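# Drop the whole wire into the bin, below its rim

## Task

Get the entire wire inside the bin so that no part of it sits above the bin's rim. A wire left dangling over the table's edge can make the attempt fail.

## Robot and tools

ROBOT. Two arms, left_arm and right_arm, each a six-joint arm ending in a two-finger parallel gripper. Bases in the scene frame: left_arm at (+0.029, +0.282, 0) m, right_arm at (-0.015, -0.352, 0) m, turned very slightly about z. A camera stand sits behind the arms. Loose objects may occasionally get a brief shove from outside.

FRAME. Everything uses the scene frame: origin at table-top height, halfway between the arms' nominal bases; +x points out over the table, +y toward left_arm, +z up. Arm names do not match left and right in the images. The fingers extend along the gripper's own +z and open and close along its y. end_effector_position is the spot between the finger pads, just under 1 cm behind the tips.

execute_actions(actions, cameras). actions is a list of actions; each action is a table of up to 15 rows, one row per 1/30 s step, and a short table repeats its final row to fill 15 steps. Every row is one list of 14 numbers in [-1, 1] covering both arms: left_arm dx, dy, dz, rx, ry, rz, opening, then the same seven for right_arm. The six pose numbers are offsets, not poses: along the scene axes, measured from that arm's Hand target as it stood when the action began (every row of that action refers to the same start, rows do not add up). A new action or call starts from the updated Hand target, so sending the same offset again moves further. Scale: 1.0 equals 0.6 m of translation or 180 degrees of rotation; rx, ry, rz form one rotation vector, turning about the Hand target position. A translation longer than 1.0 may be shortened. opening is absolute, not an offset: +1 fully open (about 87 mm between pads), +0.5 about 69 mm, 0 about 43 mm, -0.5 about 18 mm, -1 closed. Six zeros re-command an arm's current Hand target; always send the opening you want too, because 0 there means half open. cameras: list of names, ["all"], or []; by default images come only with an empty actions list.

move(target, speed, blend, opening_speed, blocking, cameras). target is one 14-number row laid out as above, or a list of up to 15 such rows; every row is an offset from the Hand targets at the start of the move, not from the previous row. Each gripper follows a straight path; the paths finish together, last at least 0.5 s and at most 10 s (then stop short). speed: m/s, 0.002 to 2.9, default 0.25, one value or one per target; rotation is capped at twice that in rad/s. blend: corner rounding in m for lists, 0 means stop at each point. opening_speed: rate of the commanded opening per second on the -1..+1 scale, at least 0.2. Openings of the first row are applied at the start; those of later rows only after arriving and coming to rest. blocking=false returns after about 0.5 s while the move continues. Paths do not avoid obstacles or the other arm; keep them away from an arm's own base. Faster moves lag and overshoot more and hit harder. The result adds a move: line with the ending (done, off_target, moving, held, fault) and any limits (paced = pose clipped, held = steps withheld). done means at rest within 10 mm and 2 degrees.

wait(seconds 0 to 10, cameras) lets time pass holding the last commands. stop(cameras) brakes a running move. zoom_image(camera, region=[x0, y0, x1, y1]) enlarges part of the newest full image of cam_high, cam_low, cam_left_wrist or cam_right_wrist (all 672x504), region at most 504 by 504 pixels. read_manual(section="licences") only returns licence text. finished_scene(scene) ends the current scene for good; the goal must already hold without the robot.

RESULTS. Per arm: end_effector_position (m) and end_effector_quat_wxyz, Hand target (base for the next offsets), Tool commands, grip_measured (same scale as opening), Joint positions (last value is the gripper, 0 closed to 1 open), joint torques, joint velocities (may read within noise), motor temperatures, and for action calls some per-step positions. Reported poses can be off by a few cm.

BEHAVIOUR. Per step the commanded orientation is clipped to 40 degrees from the measured one. Weight and friction often leave the gripper short, low or tilted, especially far out; check after each move and send the remaining distance as a new offset. Tiny moves may not happen or go sideways. An arm blocked by something keeps pushing until commanded back past its gripper.

GRIPPING. To hold something, command an opening about 0.04 below the grip_measured reading at first contact for full force, less for a lighter grip. A thin wire under about 1 mm gets proportionally less force. Fast closing can squeeze too hard.

HEAT. Holding loads, stretched reach or pushing against the unreachable heats motors: MOTOR HOT at 75 °C, a fold-away fault at 90 °C disabling that arm, collapse at 100 °C.

AVOID. Dropping or releasing the wire while it moves, slamming or hitting the table, bin or fixtures, hard pushes, the two arms or grippers touching (including one gripper closing on the other's fingers), strain on the wrist camera cables, and anything, especially the wire, ending up off the table.

Each tool is called after "Emit:" by a JSON object that holds its "api" and its "payload", one argument or row to a line.

## Session

Emit:
{"api": "execute_actions", "payload": {
  "actions": []
}}

Scene clock: 0.00 s.
left_arm: end_effector_position=(+0.3458, +0.2181, +0.2254) grip_measured=+0.998 end_effector_quat_wxyz=(+0.569, -0.266, +0.747, -0.217) | right_arm: end_effector_position=(+0.2234, -0.1913, +0.2309) grip_measured=+1.000 end_effector_quat_wxyz=(+0.629, +0.193, +0.722, +0.212)
Joint positions: left_arm=[-0.207 0.8 0.631 -0.096 -0.178 -0.756 0.999] | right_arm=[1.088 0.715 0.536 -0.038 0.992 0.77 1]
Joint velocities: within noise
Joint torques (N m): no reading
Motor temperatures (°C): left_arm=[19 27 25 22 20 18 20] | right_arm=[21 24 24 21 20 20 20]
Heat: left arm: 27 °C; right arm: 24 °C.
Hand target: left_arm +0.3480, +0.2182, +0.2377; +0.581, -0.265, +0.737, -0.223 | right_arm +0.2233, -0.1913, +0.2321; +0.629, +0.193, +0.722, +0.213
Tool commands: left_gripper/opening=+1.0 right_gripper/opening=+1.0
camera_calibration:
cam_left_wrist: T_world_to_cam=[[0.160697, -0.747546, 0.644477, -0.0437401], [-0.873788, -0.411398, -0.259317, 0.471329], [0.458988, -0.521466, -0.719308, 0.259682], [0, 0, 0, 1]] pos_world=[0.299679, 0.296621, 0.337204]
cam_right_wrist: T_world_to_cam=[[-0.012041, -0.828963, -0.559174, -0.028777], [-0.846925, 0.305741, -0.435017, 0.368436], [0.531575, 0.468341, -0.705751, 0.282775], [0, 0, 0, 1]] pos_world=[0.161375, -0.268936, 0.343753]

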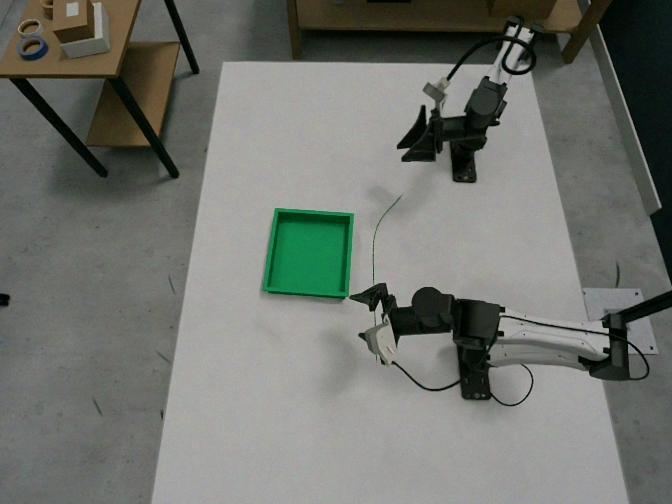

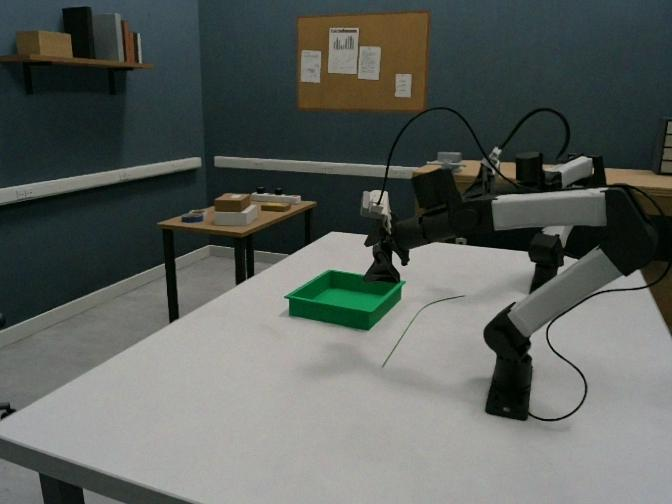

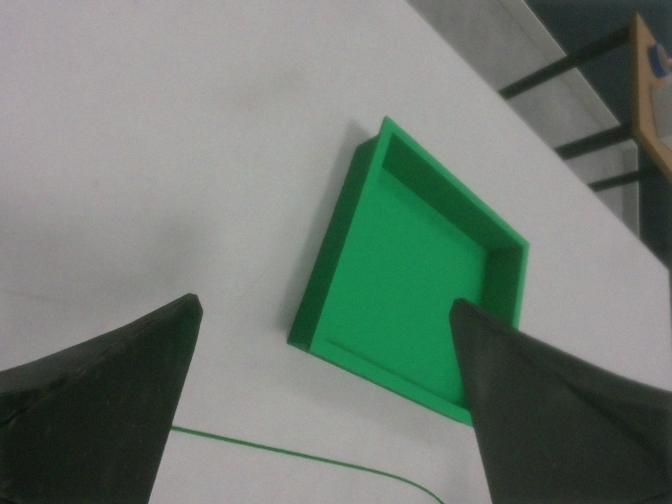

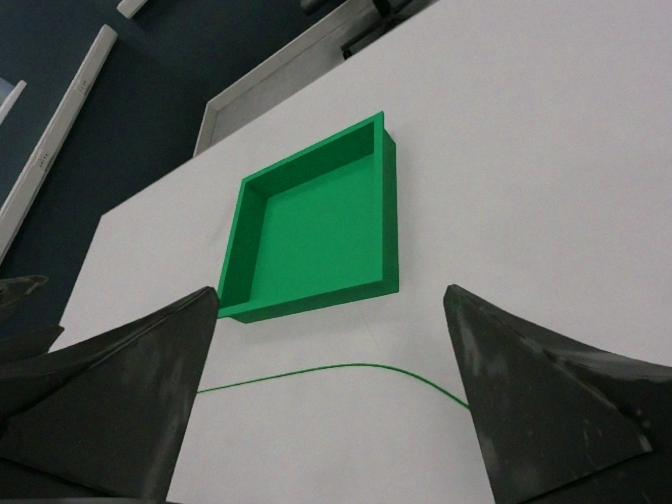

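Emit:
{"api": "move", "payload": {
  "target": [-0.105,0.028,-0.18,0.472,0.210,-0.589,1,-0.014,0.0105,-0.17,-0.361,0.346,0.380,1],
  "cameras": ["all"],
  "speed": 0.35
}}

Scene clock: 9.40 s.
left_arm: end_effector_position=(+0.2852, +0.2344, +0.1252) grip_measured=+0.998 end_effector_quat_wxyz=(+0.009, +0.702, +0.712, -0.002) | right_arm: end_effector_position=(+0.2122, -0.1871, +0.1278) grip_measured=+1.000 end_effector_quat_wxyz=(+0.002, -0.456, +0.890, +0.002)
Joint positions: left_arm=[-0.326 1.554 1.305 -1.308 0.011 1.231 0.999] | right_arm=[0.688 1.749 1.526 -1.342 -0.003 -0.281 1]
Joint torques (N m): left_arm=[-0.4 -4.68 8.02 -0.1 -0.04 0.19] | right_arm=[0.5 -5.83 7.02 0.36 0.07 -0.14]
Heat: left arm: 28 °C; right arm: 26 °C.
Hand target: left_arm +0.2851, +0.2349, +0.1298; +0.000, +0.708, +0.707, -0.001 | right_arm +0.2149, -0.1849, +0.1301; +0.000, -0.462, +0.887, +0.000
Off the commanded pose: left_arm 0.005 m, 1 deg | right_arm 0.004 m, 1 deg.
move: done
camera_calibration:
cam_left_wrist: T_world_to_cam=[[-0.999156, -0.0383537, -0.0147144, 0.289864], [-0.0361686, 0.65151, 0.757777, -0.216325], [-0.019477, 0.75767, -0.652347, 0.0521907], [0, 0, 0, 1]] pos_world=[0.282812, 0.112512, 0.202238]
cam_right_wrist: T_world_to_cam=[[0.805843, -0.592121, -0.00305242, -0.283439], [-0.379506, -0.520429, 0.764937, -0.0944126], [-0.454524, -0.615261, -0.644098, 0.212571], [0, 0, 0, 1]] pos_world=[0.289196, -0.0861789, 0.208271]

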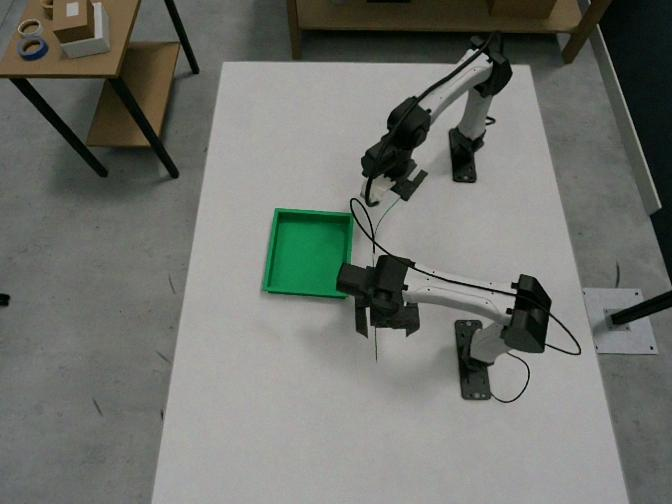

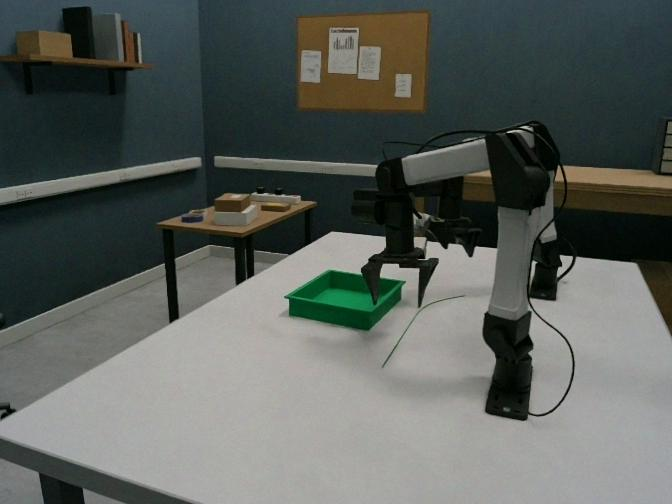

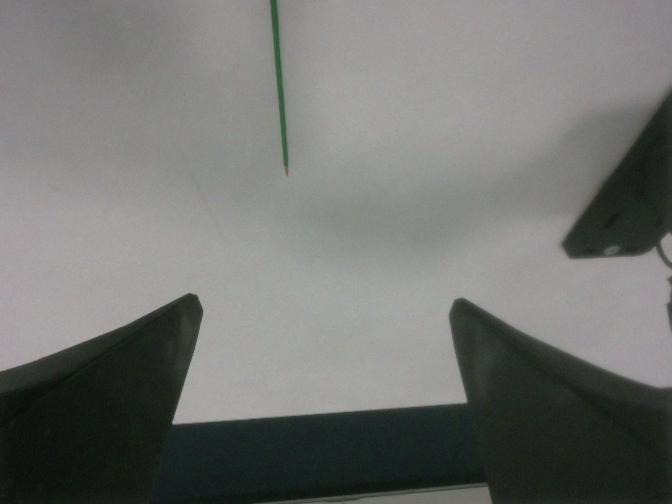

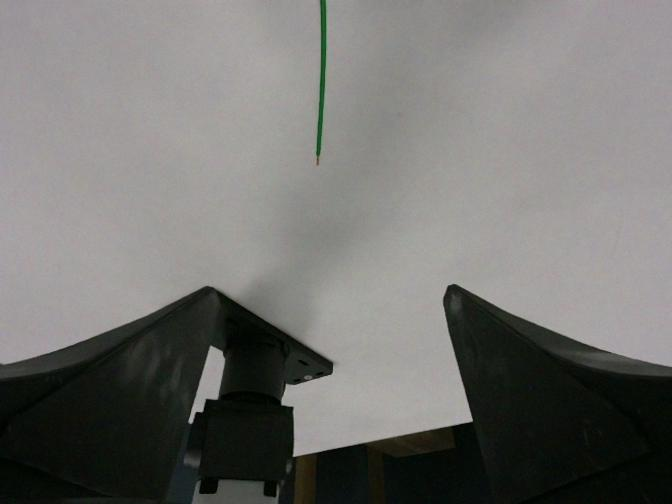

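Emit:
{"api": "move", "payload": {
  "target": [0.0467,0.0342,-0.16,0,0,0,0,-0.0237,-0.0098,-0.163,0,0,0,0],
  "cameras": ["all"],
  "opening_speed": 1.5
}}

Scene clock: 12.30 s.
left_arm: end_effector_position=(+0.3134, +0.2526, +0.0370) grip_measured=+0.000 end_effector_quat_wxyz=(+0.005, +0.706, +0.708, -0.001) | right_arm: end_effector_position=(+0.2033, -0.1895, +0.0402) grip_measured=+0.000 end_effector_quat_wxyz=(+0.009, -0.462, +0.887, +0.003)
Joint positions: left_arm=[-0.239 1.702 1.104 -0.965 0.007 1.329 0.5] | right_arm=[0.701 1.756 1.183 -0.979 -0.003 -0.281 0.5]
Joint torques (N m): left_arm=[0.49 -5.97 4.92 0.26 0.05 0.17] | right_arm=[0.59 -5.7 3.55 0.65 0.05 0.01]
Heat: left arm: 28 °C; right arm: 26 °C.
Hand target: left_arm +0.3131, +0.2556, +0.0338; +0.000, +0.707, +0.707, -0.001 | right_arm +0.2007, -0.1907, +0.0323; +0.001, -0.462, +0.887, +0.000
Off the commanded pose: left_arm 0.004 m, 1 deg | right_arm 0.008 m, 1 deg.
move: done
camera_calibration:
cam_left_wrist: T_world_to_cam=[[-0.999565, -0.0272994, -0.0111288, 0.314608], [-0.0261461, 0.646518, 0.762451, -0.162363], [-0.0136195, 0.762411, -0.64695, -0.0218597], [0, 0, 0, 1]] pos_world=[0.309928, 0.130225, 0.113153]
cam_right_wrist: T_world_to_cam=[[0.813736, -0.581235, 0.000414111, -0.277632], [-0.380148, -0.531672, 0.756844, -0.0336398], [-0.439684, -0.616028, -0.653595, 0.147849], [0, 0, 0, 1]] pos_world=[0.278138, -0.0881758, 0.122209]

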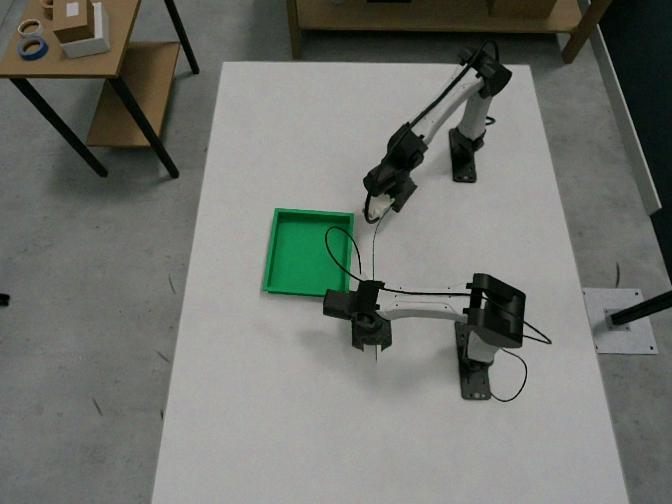

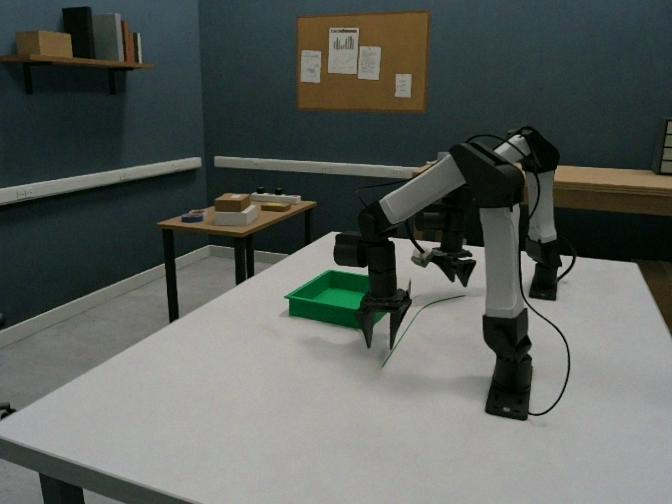

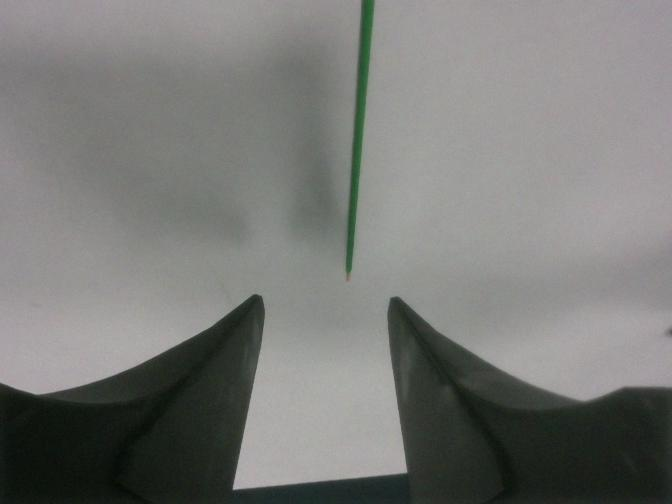

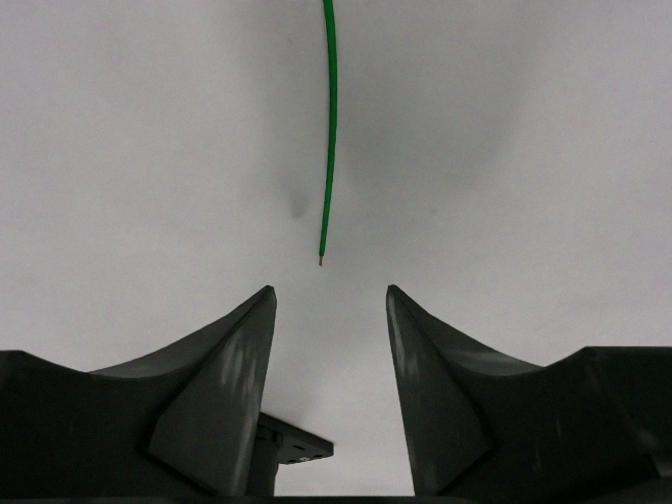

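Emit:
{"api": "move", "payload": {
  "target": [-0.014,0.019,-0.042,0,0,0,-0.3,-0.0162,-0.0112,-0.047,0,0,0,-0.3],
  "cameras": ["cam_left_wrist","cam_right_wrist"],
  "speed": 0.06
}}

Scene clock: 14.47 s.
left_arm: end_effector_position=(+0.3064, +0.2638, +0.0128) grip_measured=-0.300 end_effector_quat_wxyz=(+0.007, +0.706, +0.708, +0.001) | right_arm: end_effector_position=(+0.1944, -0.1957, +0.0125) grip_measured=-0.300 end_effector_quat_wxyz=(+0.010, -0.463, +0.887, +0.004)
Joint positions: left_arm=[-0.207 1.702 0.999 -0.856 0.007 1.362 0.35] | right_arm=[0.704 1.756 1.064 -0.858 -0.003 -0.279 0.35]
Joint torques (N m): left_arm=[0.47 -5.49 4.62 0.28 0.05 0.13] | right_arm=[0.57 -5.2 3.36 0.66 0.08 0.02]
Heat: left arm: 28 °C; right arm: 26 °C.
Hand target: left_arm +0.3047, +0.2670, +0.0086; +0.000, +0.707, +0.707, -0.001 | right_arm +0.1910, -0.1974, +0.0041; +0.001, -0.462, +0.887, +0.000
Off the commanded pose: left_arm 0.006 m, 1 deg | right_arm 0.009 m, 1 deg.
move: done
camera_calibration:
cam_left_wrist: T_world_to_cam=[[-0.999511, -0.026975, -0.0158344, 0.307606], [-0.0295326, 0.647065, 0.761863, -0.150418], [-0.0103053, 0.761957, -0.647545, -0.0469811], [0, 0, 0, 1]] pos_world=[0.302529, 0.141426, 0.0890465]
cam_right_wrist: T_world_to_cam=[[0.814158, -0.580642, 0.00109895, -0.273997], [-0.381299, -0.533216, 0.755177, -0.0193991], [-0.437901, -0.615253, -0.65552, 0.121835], [0, 0, 0, 1]] pos_world=[0.269031, -0.0944786, 0.0948161]
Images, in order (width x height): cam_left_wrist 672x504, cam_right_wrist 672x504.

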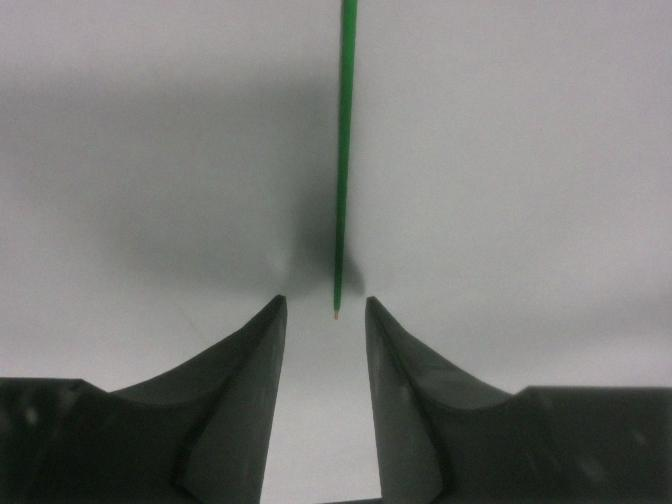

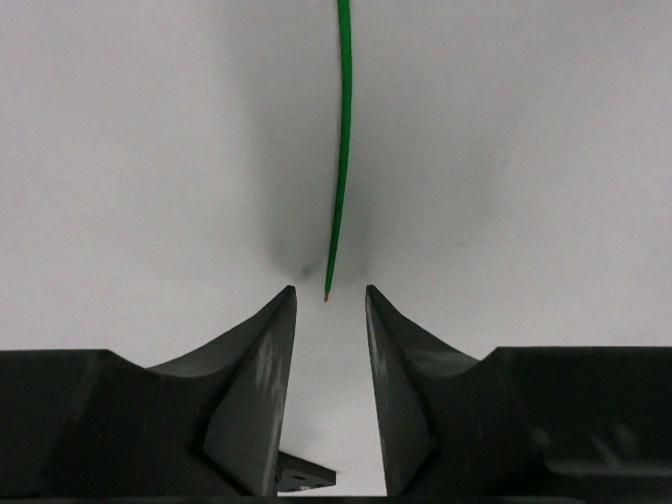

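Emit:
{"api": "move", "payload": {
  "target": [-0.001,0.0,-0.0085,0,0,0,-0.5,-0.001,0.000,-0.0085,0,0,0,-0.5],
  "cameras": ["cam_left_wrist","cam_right_wrist"],
  "speed": 0.03
}}

Scene clock: 15.67 s.
left_arm: end_effector_position=(+0.3059, +0.2642, +0.0090) grip_measured=-0.500 end_effector_quat_wxyz=(+0.007, +0.706, +0.708, +0.001) | right_arm: end_effector_position=(+0.1941, -0.1959, +0.0071) grip_measured=-0.500 end_effector_quat_wxyz=(+0.009, -0.462, +0.887, +0.004)
Joint positions: left_arm=[-0.207 1.706 0.987 -0.838 0.005 1.362 0.25] | right_arm=[0.704 1.766 1.052 -0.837 -0.003 -0.278 0.25]
Joint torques (N m): left_arm=[0.44 -5.16 4.33 0.32 0.08 0.17] | right_arm=[0.72 -5.41 3.28 0.67 0.07 0.01]
Heat: left arm: 28 °C; right arm: 26 °C.
Hand target: left_arm +0.3041, +0.2669, +0.0035; +0.000, +0.707, +0.707, -0.001 | right_arm +0.1902, -0.1976, -0.0010; +0.000, -0.462, +0.887, +0.000
Off the commanded pose: left_arm 0.006 m, 1 deg | right_arm 0.009 m, 1 deg.
move: done
camera_calibration:
cam_left_wrist: T_world_to_cam=[[-0.999506, -0.0265114, -0.0168949, 0.306976], [-0.030029, 0.646102, 0.76266, -0.147441], [-0.00930332, 0.76279, -0.646579, -0.0502441], [0, 0, 0, 1]] pos_world=[0.30193, 0.141726, 0.0851472]
cam_right_wrist: T_world_to_cam=[[0.813475, -0.5816, 0.000688894, -0.2739], [-0.381035, -0.532052, 0.75613, -0.015355], [-0.439399, -0.615355, -0.654421, 0.118292], [0, 0, 0, 1]] pos_world=[0.268937, -0.0946783, 0.0892118]
Images, in order (width x height): cam_left_wrist 672x504, cam_right_wrist 672x504.

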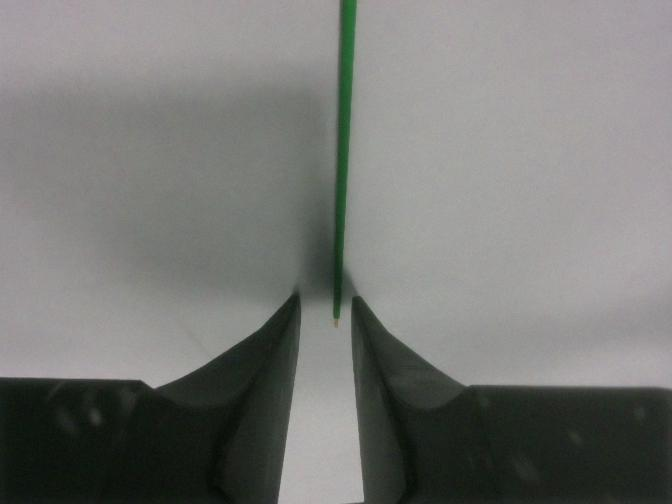

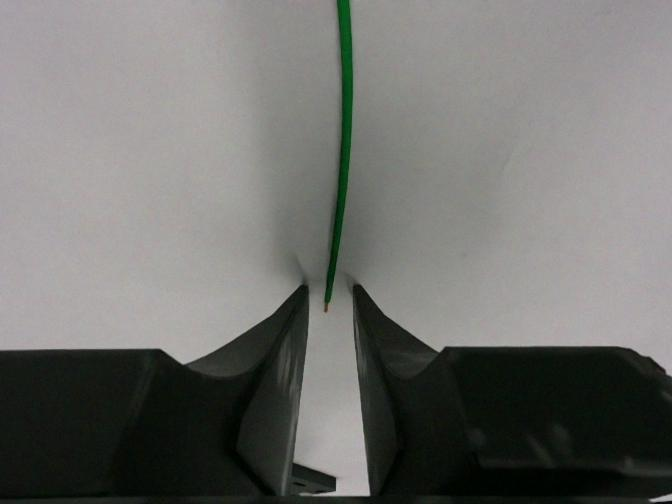

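Emit:
{"api": "move", "payload": {
  "target": [0,0.0,0,0,0,0,-1,0,0.000,-0.002,0,0,0,-1],
  "cameras": ["cam_left_wrist","cam_right_wrist"],
  "speed": 0.03,
  "opening_speed": 0.5
}}

Scene clock: 17.10 s.
left_arm: end_effector_position=(+0.3073, +0.2640, +0.0091) grip_measured=-0.970 end_effector_quat_wxyz=(+0.009, +0.707, +0.708, +0.003) | right_arm: end_effector_position=(+0.1950, -0.1951, +0.0069) grip_measured=-0.942 end_effector_quat_wxyz=(+0.012, -0.462, +0.887, +0.004)
Joint positions: left_arm=[-0.207 1.706 0.987 -0.833 0.004 1.362 0.015] | right_arm=[0.704 1.766 1.052 -0.832 -0.003 -0.278 0.029]
Joint torques (N m): left_arm=[0.43 -5.16 4.34 0.27 0.08 0.17] | right_arm=[0.75 -5.19 3.04 0.68 0.07 0.02]
Heat: left arm: 28 °C; right arm: 26 °C.
Hand target: left_arm +0.3040, +0.2670, +0.0035; +0.000, +0.707, +0.707, -0.001 | right_arm +0.1903, -0.1975, -0.0022; +0.000, -0.462, +0.887, +0.000
Off the commanded pose: left_arm 0.007 m, 1 deg | right_arm 0.011 m, 1 deg.
move: off_target (right_arm)
camera_calibration:
cam_left_wrist: T_world_to_cam=[[-0.999401, -0.0261616, -0.0226728, 0.308384], [-0.0342132, 0.646392, 0.762238, -0.146079], [-0.0052859, 0.762557, -0.6469, -0.0513202], [0, 0, 0, 1]] pos_world=[0.302931, 0.141627, 0.0851399]
cam_right_wrist: T_world_to_cam=[[0.81349, -0.581576, 0.00198677, -0.274212], [-0.383926, -0.53445, 0.75297, -0.0143447], [-0.436848, -0.613296, -0.658052, 0.118957], [0, 0, 0, 1]] pos_world=[0.269528, -0.0941858, 0.0896261]
Images, in order (width x height): cam_left_wrist 672x504, cam_right_wrist 672x504.

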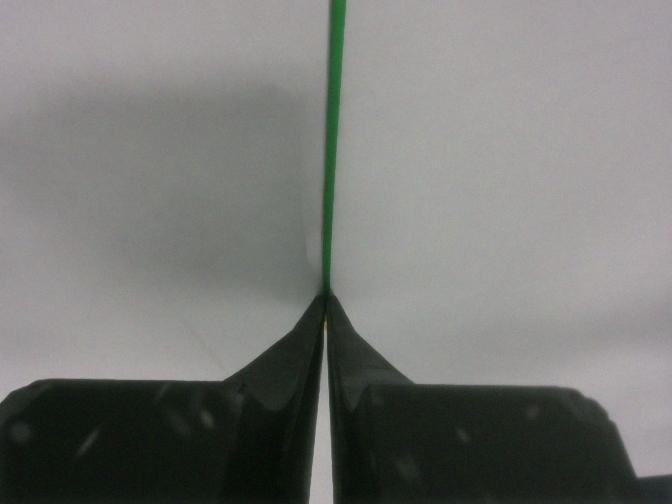

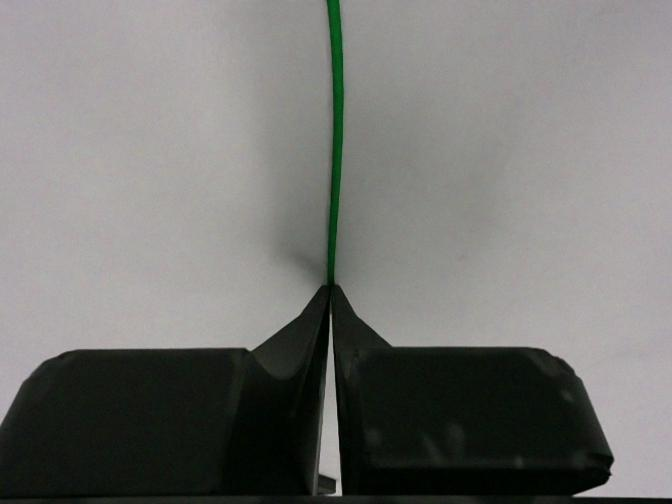

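Emit:
{"api": "move", "payload": {
  "target": [0,-0.08,0.22,0,0,0,-1,0,0.07,0.22,0,0,0,-1],
  "cameras": ["all"],
  "speed": 0.12
}}

Scene clock: 19.20 s.
left_arm: end_effector_position=(+0.3053, +0.2198, +0.1216) grip_measured=-0.970 end_effector_quat_wxyz=(-0.009, +0.708, +0.706, -0.006) | right_arm: end_effector_position=(+0.1893, -0.1576, +0.1253) grip_measured=-0.942 end_effector_quat_wxyz=(-0.002, -0.463, +0.886, +0.001)
Joint positions: left_arm=[-0.356 1.676 1.415 -1.332 0.004 1.217 0.015] | right_arm=[0.806 1.766 1.535 -1.343 -0.003 -0.179 0.029]
Joint torques (N m): left_arm=[-0.42 -9.05 8.1 -0.15 0.09 0.01] | right_arm=[0.54 -6.9 6.69 0.33 0.07 0.04]
Heat: left arm: 29 °C; right arm: 27 °C.
Hand target: left_arm +0.3040, +0.2189, +0.1354; +0.000, +0.708, +0.707, -0.001 | right_arm +0.1904, -0.1555, +0.1298; +0.000, -0.462, +0.887, +0.000
Off the commanded pose: left_arm 0.014 m, 1 deg | right_arm 0.005 m, 0 deg.
move: off_target (left_arm)
camera_calibration:
cam_left_wrist: T_world_to_cam=[[-0.999617, -0.0223577, 0.016299, 0.302174], [-0.00169973, 0.6376, 0.770366, -0.212272], [-0.0276159, 0.770043, -0.637394, 0.0593068], [0, 0, 0, 1]] pos_world=[0.303335, 0.0964314, 0.196403]
cam_right_wrist: T_world_to_cam=[[0.81519, -0.579172, -0.00506406, -0.246947], [-0.36612, -0.522053, 0.770336, -0.0892423], [-0.4488, -0.626116, -0.637619, 0.215097], [0, 0, 0, 1]] pos_world=[0.265171, -0.0549386, 0.204646]

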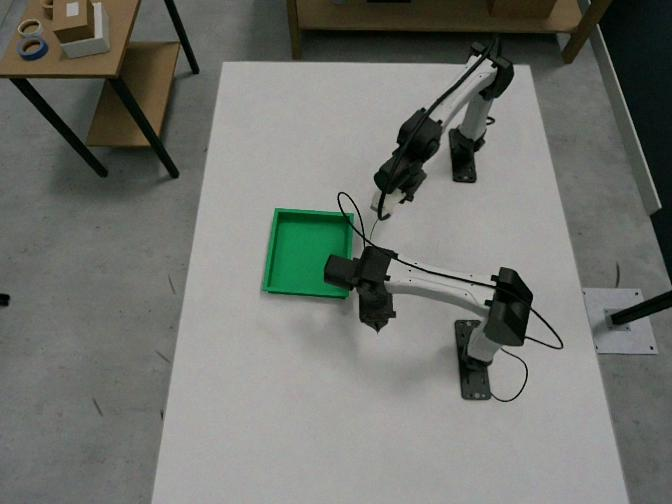

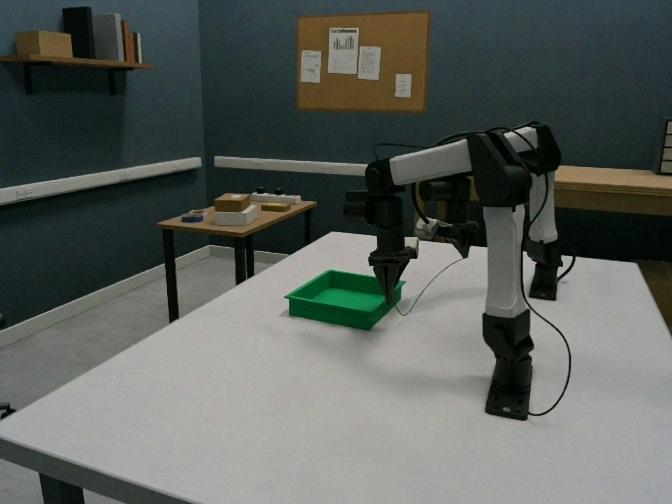

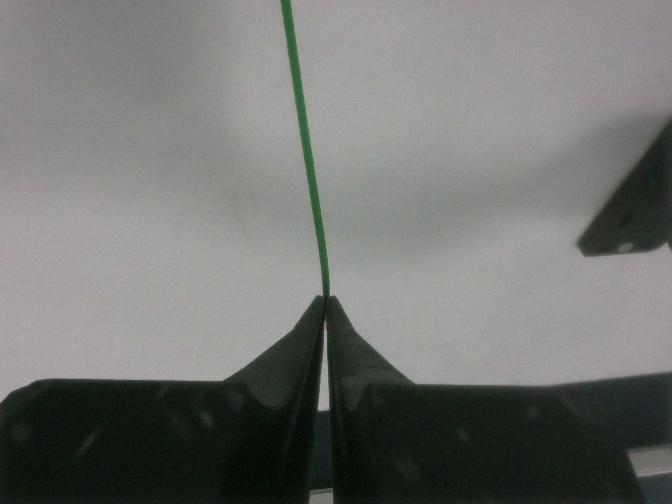

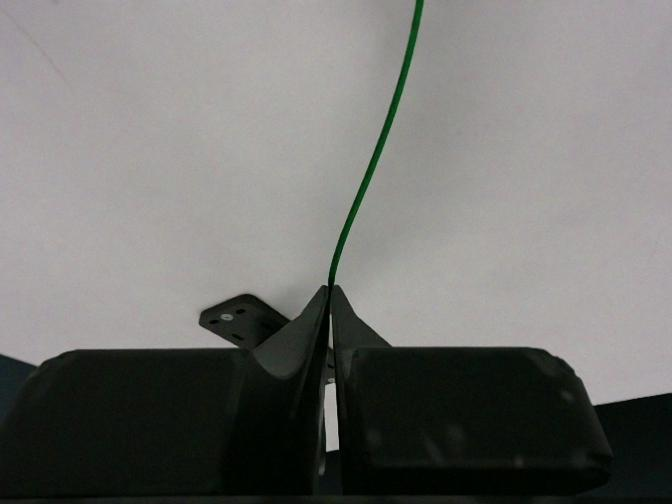

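Emit:
{"api": "move", "payload": {
  "target": [
    [0,-0.115,0.275,0,0,0.25,-1,0.1,0.043,0.283,0,0,-0.15,-1],
    [0.16,-0.257,0.275,0,0,0.5,-1,0.35,0.135,0.283,0,0,-0.306,-1]
  ],
  "cameras": ["all"],
  "speed": 0.18,
  "blend": 0.04
}}

Scene clock: 25.53 s.
left_arm: end_effector_position=(+0.4102, +0.0589, +0.3044) grip_measured=-0.970 end_effector_quat_wxyz=(+0.272, -0.011, +0.950, -0.153) | right_arm: end_effector_position=(+0.3945, -0.0787, +0.3010) grip_measured=-0.942 end_effector_quat_wxyz=(+0.298, +0.027, +0.934, +0.197)
Joint positions: left_arm=[-0.478 2.079 2.649 -1.507 0.014 -0.505 0.015] | right_arm=[0.557 2.238 2.842 -1.445 -0.013 0.599 0.029]
Joint torques (N m): left_arm=[0.51 -8.49 7.36 0.55 0.17 0.04] | right_arm=[-0.34 -8.1 5.82 1.72 -0.08 0.01]
Heat: left arm: 30 °C; right arm: 27 °C.
Hand target: left_arm +0.4001, +0.0648, +0.3005; +0.001, +0.000, +1.000, -0.001 | right_arm +0.4003, -0.0745, +0.2996; +0.015, +0.002, +1.000, +0.009
Off the commanded pose: left_arm 0.012 m, 36 deg | right_arm 0.007 m, 42 deg; orientation clipped.
elbow stopped short (right arm): the move would have taken joint 3 (elbow) straighter than the controller allows.
joint sent to its limit (left arm) — joint 4 (wrist pitch), lower limit. The joint targets are off in orientation, not in position.
move: off_target (left_arm, right_arm); limits=paced
camera_calibration:
cam_left_wrist: T_world_to_cam=[[-0.0387239, -0.95178, 0.304327, -0.0265575], [-0.945717, 0.133255, 0.296416, 0.310851], [-0.322676, -0.276329, -0.905275, 0.566789], [0, 0, 0, 1]] pos_world=[0.475838, 0.0899209, 0.42904]
cam_right_wrist: T_world_to_cam=[[0.0588287, -0.918434, -0.391175, 0.0202388], [-0.961284, -0.157791, 0.225908, 0.31916], [-0.269206, 0.36274, -0.892159, 0.552187], [0, 0, 0, 1]] pos_world=[0.454265, -0.131352, 0.428454]

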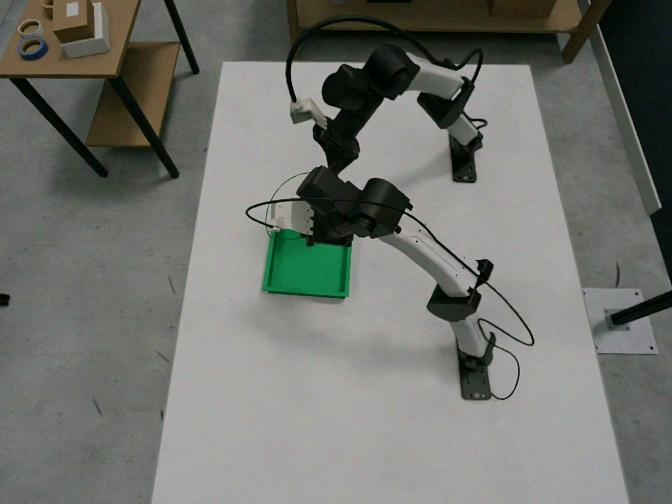

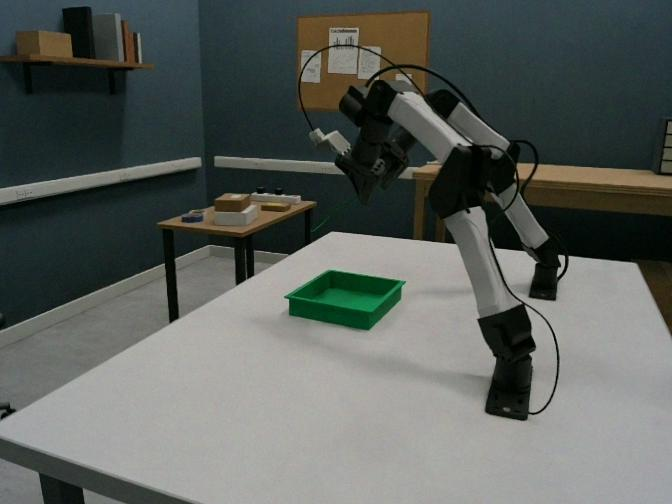

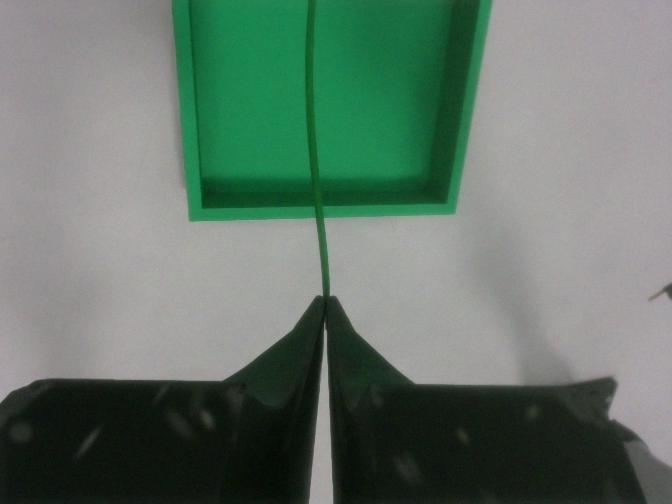

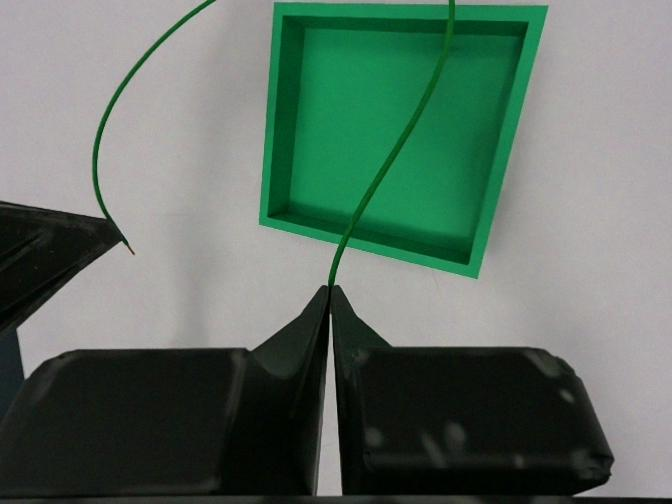

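Emit:
{"api": "move", "payload": {
  "target": [-0.058,-0.033,-0.308,0,0,0.194,-1,-0.058,0.0125,-0.308,0,0,-0.194,-1],
  "cameras": ["all"],
  "speed": 0.15
}}

Scene clock: 30.50 s.
left_arm: end_effector_position=(+0.3670, +0.0489, +0.1211) grip_measured=-0.970 end_effector_quat_wxyz=(+0.008, -0.298, +0.955, -0.001) | right_arm: end_effector_position=(+0.3709, -0.0666, +0.1294) grip_measured=-0.942 end_effector_quat_wxyz=(+0.061, +0.300, +0.951, +0.050)
Joint positions: left_arm=[-0.516 2.199 2.134 -1.493 -0.01 -1.121 0.015] | right_arm=[0.588 2.448 2.604 -1.571 0.03 1.177 0.029]
Joint torques (N m): left_arm=[-0.53 -10.29 5.04 0.3 0.06 -0.04] | right_arm=[0.08 -9.94 3.44 0.58 -0.01 0.03]
Heat: left arm: 31 °C; right arm: 27 °C.
Hand target: left_arm +0.3651, +0.0449, +0.1157; +0.001, -0.299, +0.954, +0.000 | right_arm +0.3656, -0.0670, +0.1148; +0.017, +0.302, +0.953, +0.004
Off the commanded pose: left_arm 0.007 m, 1 deg | right_arm 0.016 m, 7 deg.
joint sent to its limit (right arm) — joint 4 (wrist pitch), lower limit. The joint targets are off in orientation, not in position.
move: off_target (right_arm)
camera_calibration:
cam_left_wrist: T_world_to_cam=[[0.588684, -0.808361, 0.0020266, -0.182694], [-0.527509, -0.382254, 0.758694, 0.141417], [-0.612523, -0.4477, -0.651444, 0.468161], [0, 0, 0, 1]] pos_world=[0.468907, 0.11597, 0.198059]
cam_right_wrist: T_world_to_cam=[[-0.573056, -0.808604, -0.133291, 0.173927], [-0.628685, 0.329427, 0.704438, 0.184225], [-0.525701, 0.487481, -0.697137, 0.466614], [0, 0, 0, 1]] pos_world=[0.460789, -0.147516, 0.218701]

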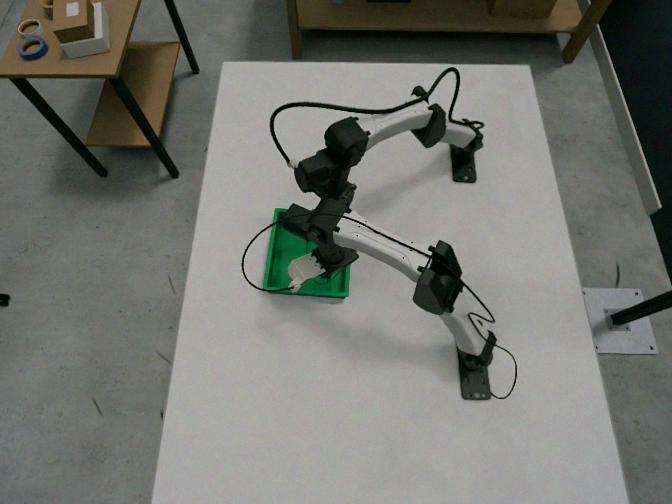

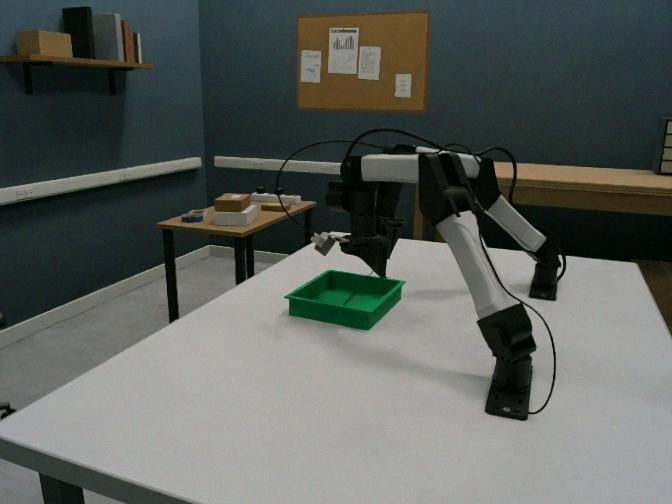

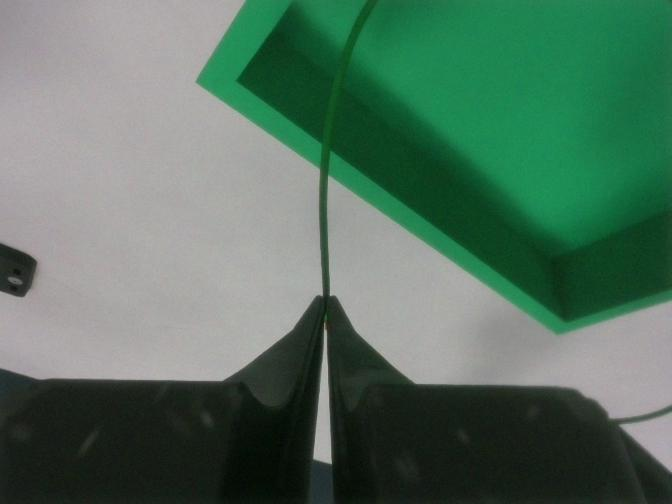

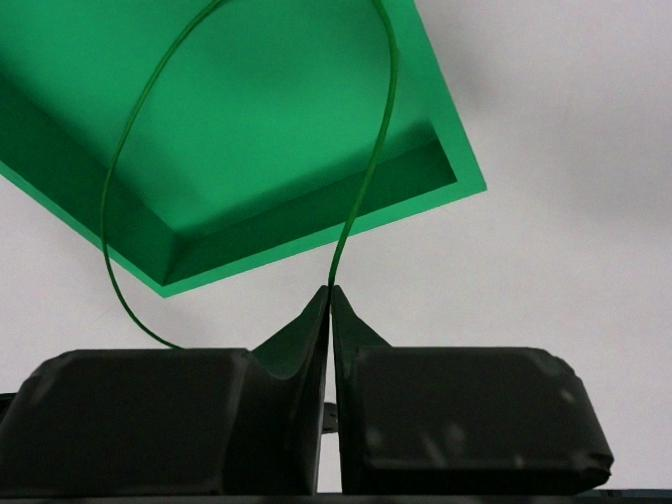

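Emit:
{"api": "zoom_image", "payload": {
  "camera": "cam_low",
  "region": [270, 220, 430, 340]
}}

Emit:
{"api": "zoom_image", "payload": {
  "camera": "cam_high",
  "region": [230, 180, 390, 300]
}}

Scaled by 3.150 from the camera's 672x504 image, which has a finer 960x720 frame.

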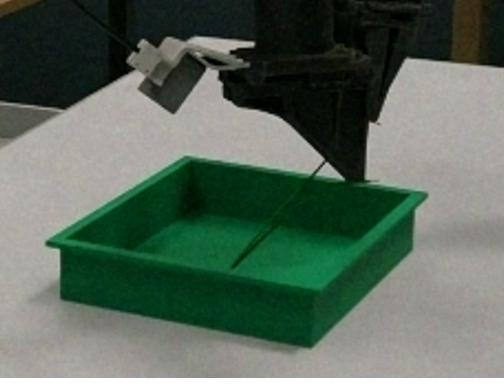

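Scaled by 3.150 from the camera's 672x504 image, which has a finer 960x720 frame.

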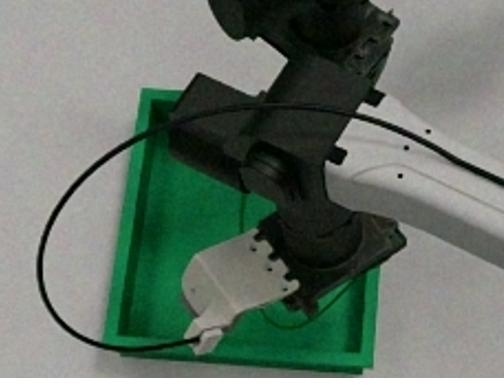

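Emit:
{"api": "move", "payload": {
  "target": [0.072,0,-0.085,0,0,0,-1,0.07,0,-0.085,0,0,0,-1],
  "cameras": ["all"],
  "speed": 0.08
}}

Emit:
{"api": "zoom_image", "payload": {
  "camera": "cam_low",
  "region": [270, 220, 430, 340]
}}

Scene clock: 34.00 s.
left_arm: end_effector_position=(+0.4016, +0.0477, +0.0629) grip_measured=-0.970 end_effector_quat_wxyz=(-0.003, -0.300, +0.954, +0.010) | right_arm: end_effector_position=(+0.4072, -0.0676, +0.0693) grip_measured=-0.942 end_effector_quat_wxyz=(+0.053, +0.308, +0.949, +0.038)
Joint positions: left_arm=[-0.481 2.376 2.199 -1.413 -0.01 -1.091 0.015] | right_arm=[0.548 2.69 2.82 -1.574 0.028 1.154 0.029]
Joint torques (N m): left_arm=[0.39 -11.37 8.29 0.23 0.07 0.16] | right_arm=[-0.21 -10.99 6.61 0.55 0 -0.11]
Motor temperatures (°C): left_arm=[19 32 28 23 20 18 20] | right_arm=[21 28 27 22 20 20 20]
Heat: left arm: 32 °C; right arm: 28 °C.
Hand target: left_arm +0.4084, +0.0450, +0.0647; +0.001, -0.300, +0.954, +0.000 | right_arm +0.4076, -0.0670, +0.0639; +0.017, +0.302, +0.953, +0.004
Off the commanded pose: left_arm 0.008 m, 1 deg | right_arm 0.006 m, 6 deg.
joint sent to its limit (right arm) — joint 4 (wrist pitch), lower limit. The joint targets are off in orientation, not in position.
move: off_target (right_arm)
camera_calibration:
cam_left_wrist: T_world_to_cam=[[0.592918, -0.804834, -0.0262767, -0.203961], [-0.504028, -0.396369, 0.767364, 0.194078], [-0.628016, -0.44174, -0.640673, 0.45614], [0, 0, 0, 1]] pos_world=[0.505216, 0.114267, 0.137948]
cam_right_wrist: T_world_to_cam=[[-0.589704, -0.800522, -0.106834, 0.191364], [-0.605905, 0.351068, 0.713885, 0.241277], [-0.533974, 0.485712, -0.692066, 0.447178], [0, 0, 0, 1]] pos_world=[0.49782, -0.148713, 0.157677]

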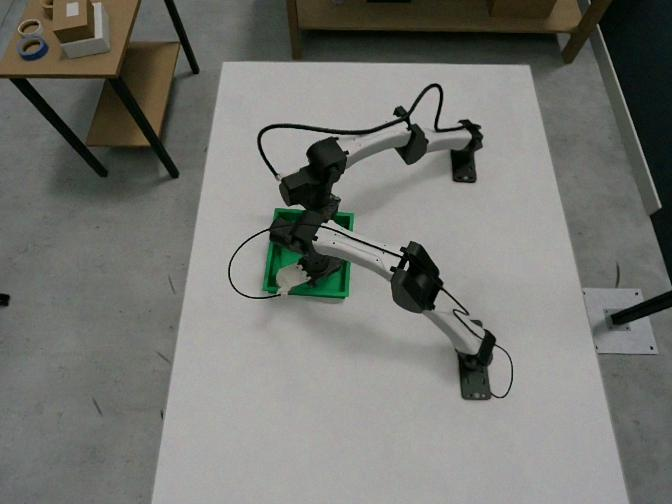

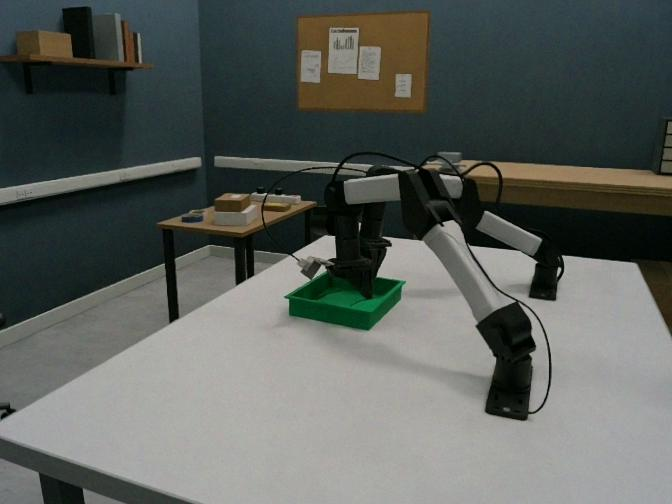

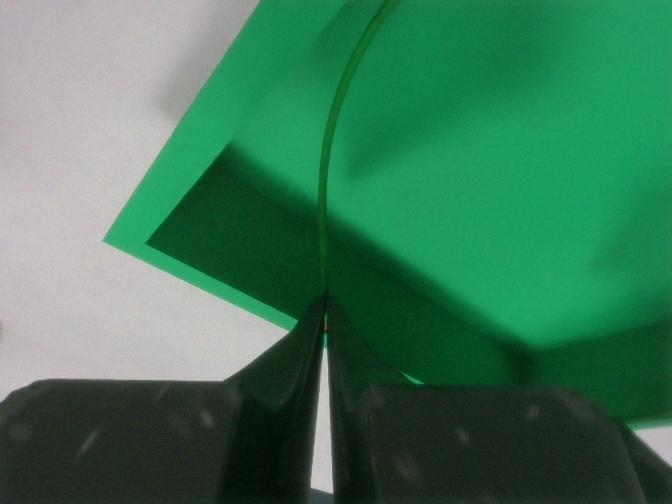

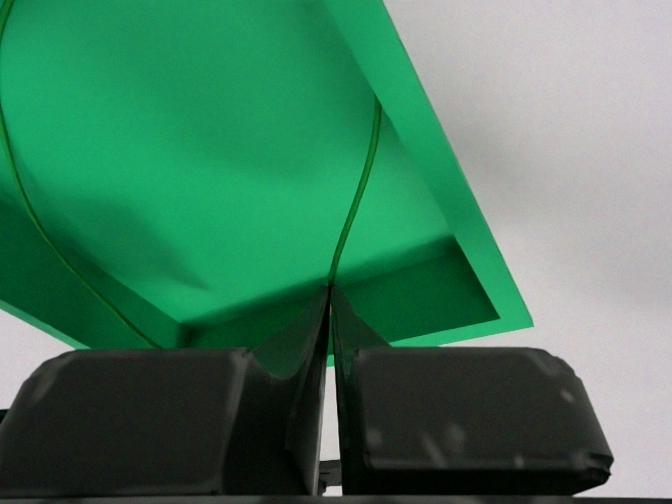

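Scaled by 3.150 from the camera's 672x504 image, which has a finer 960x720 frame.

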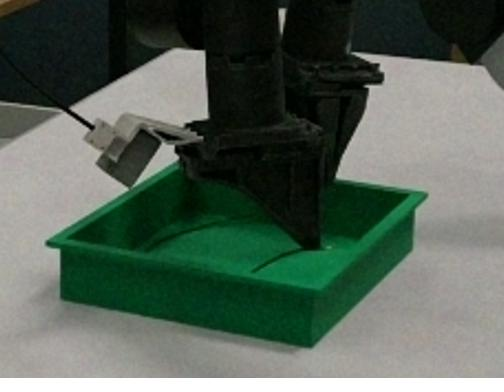

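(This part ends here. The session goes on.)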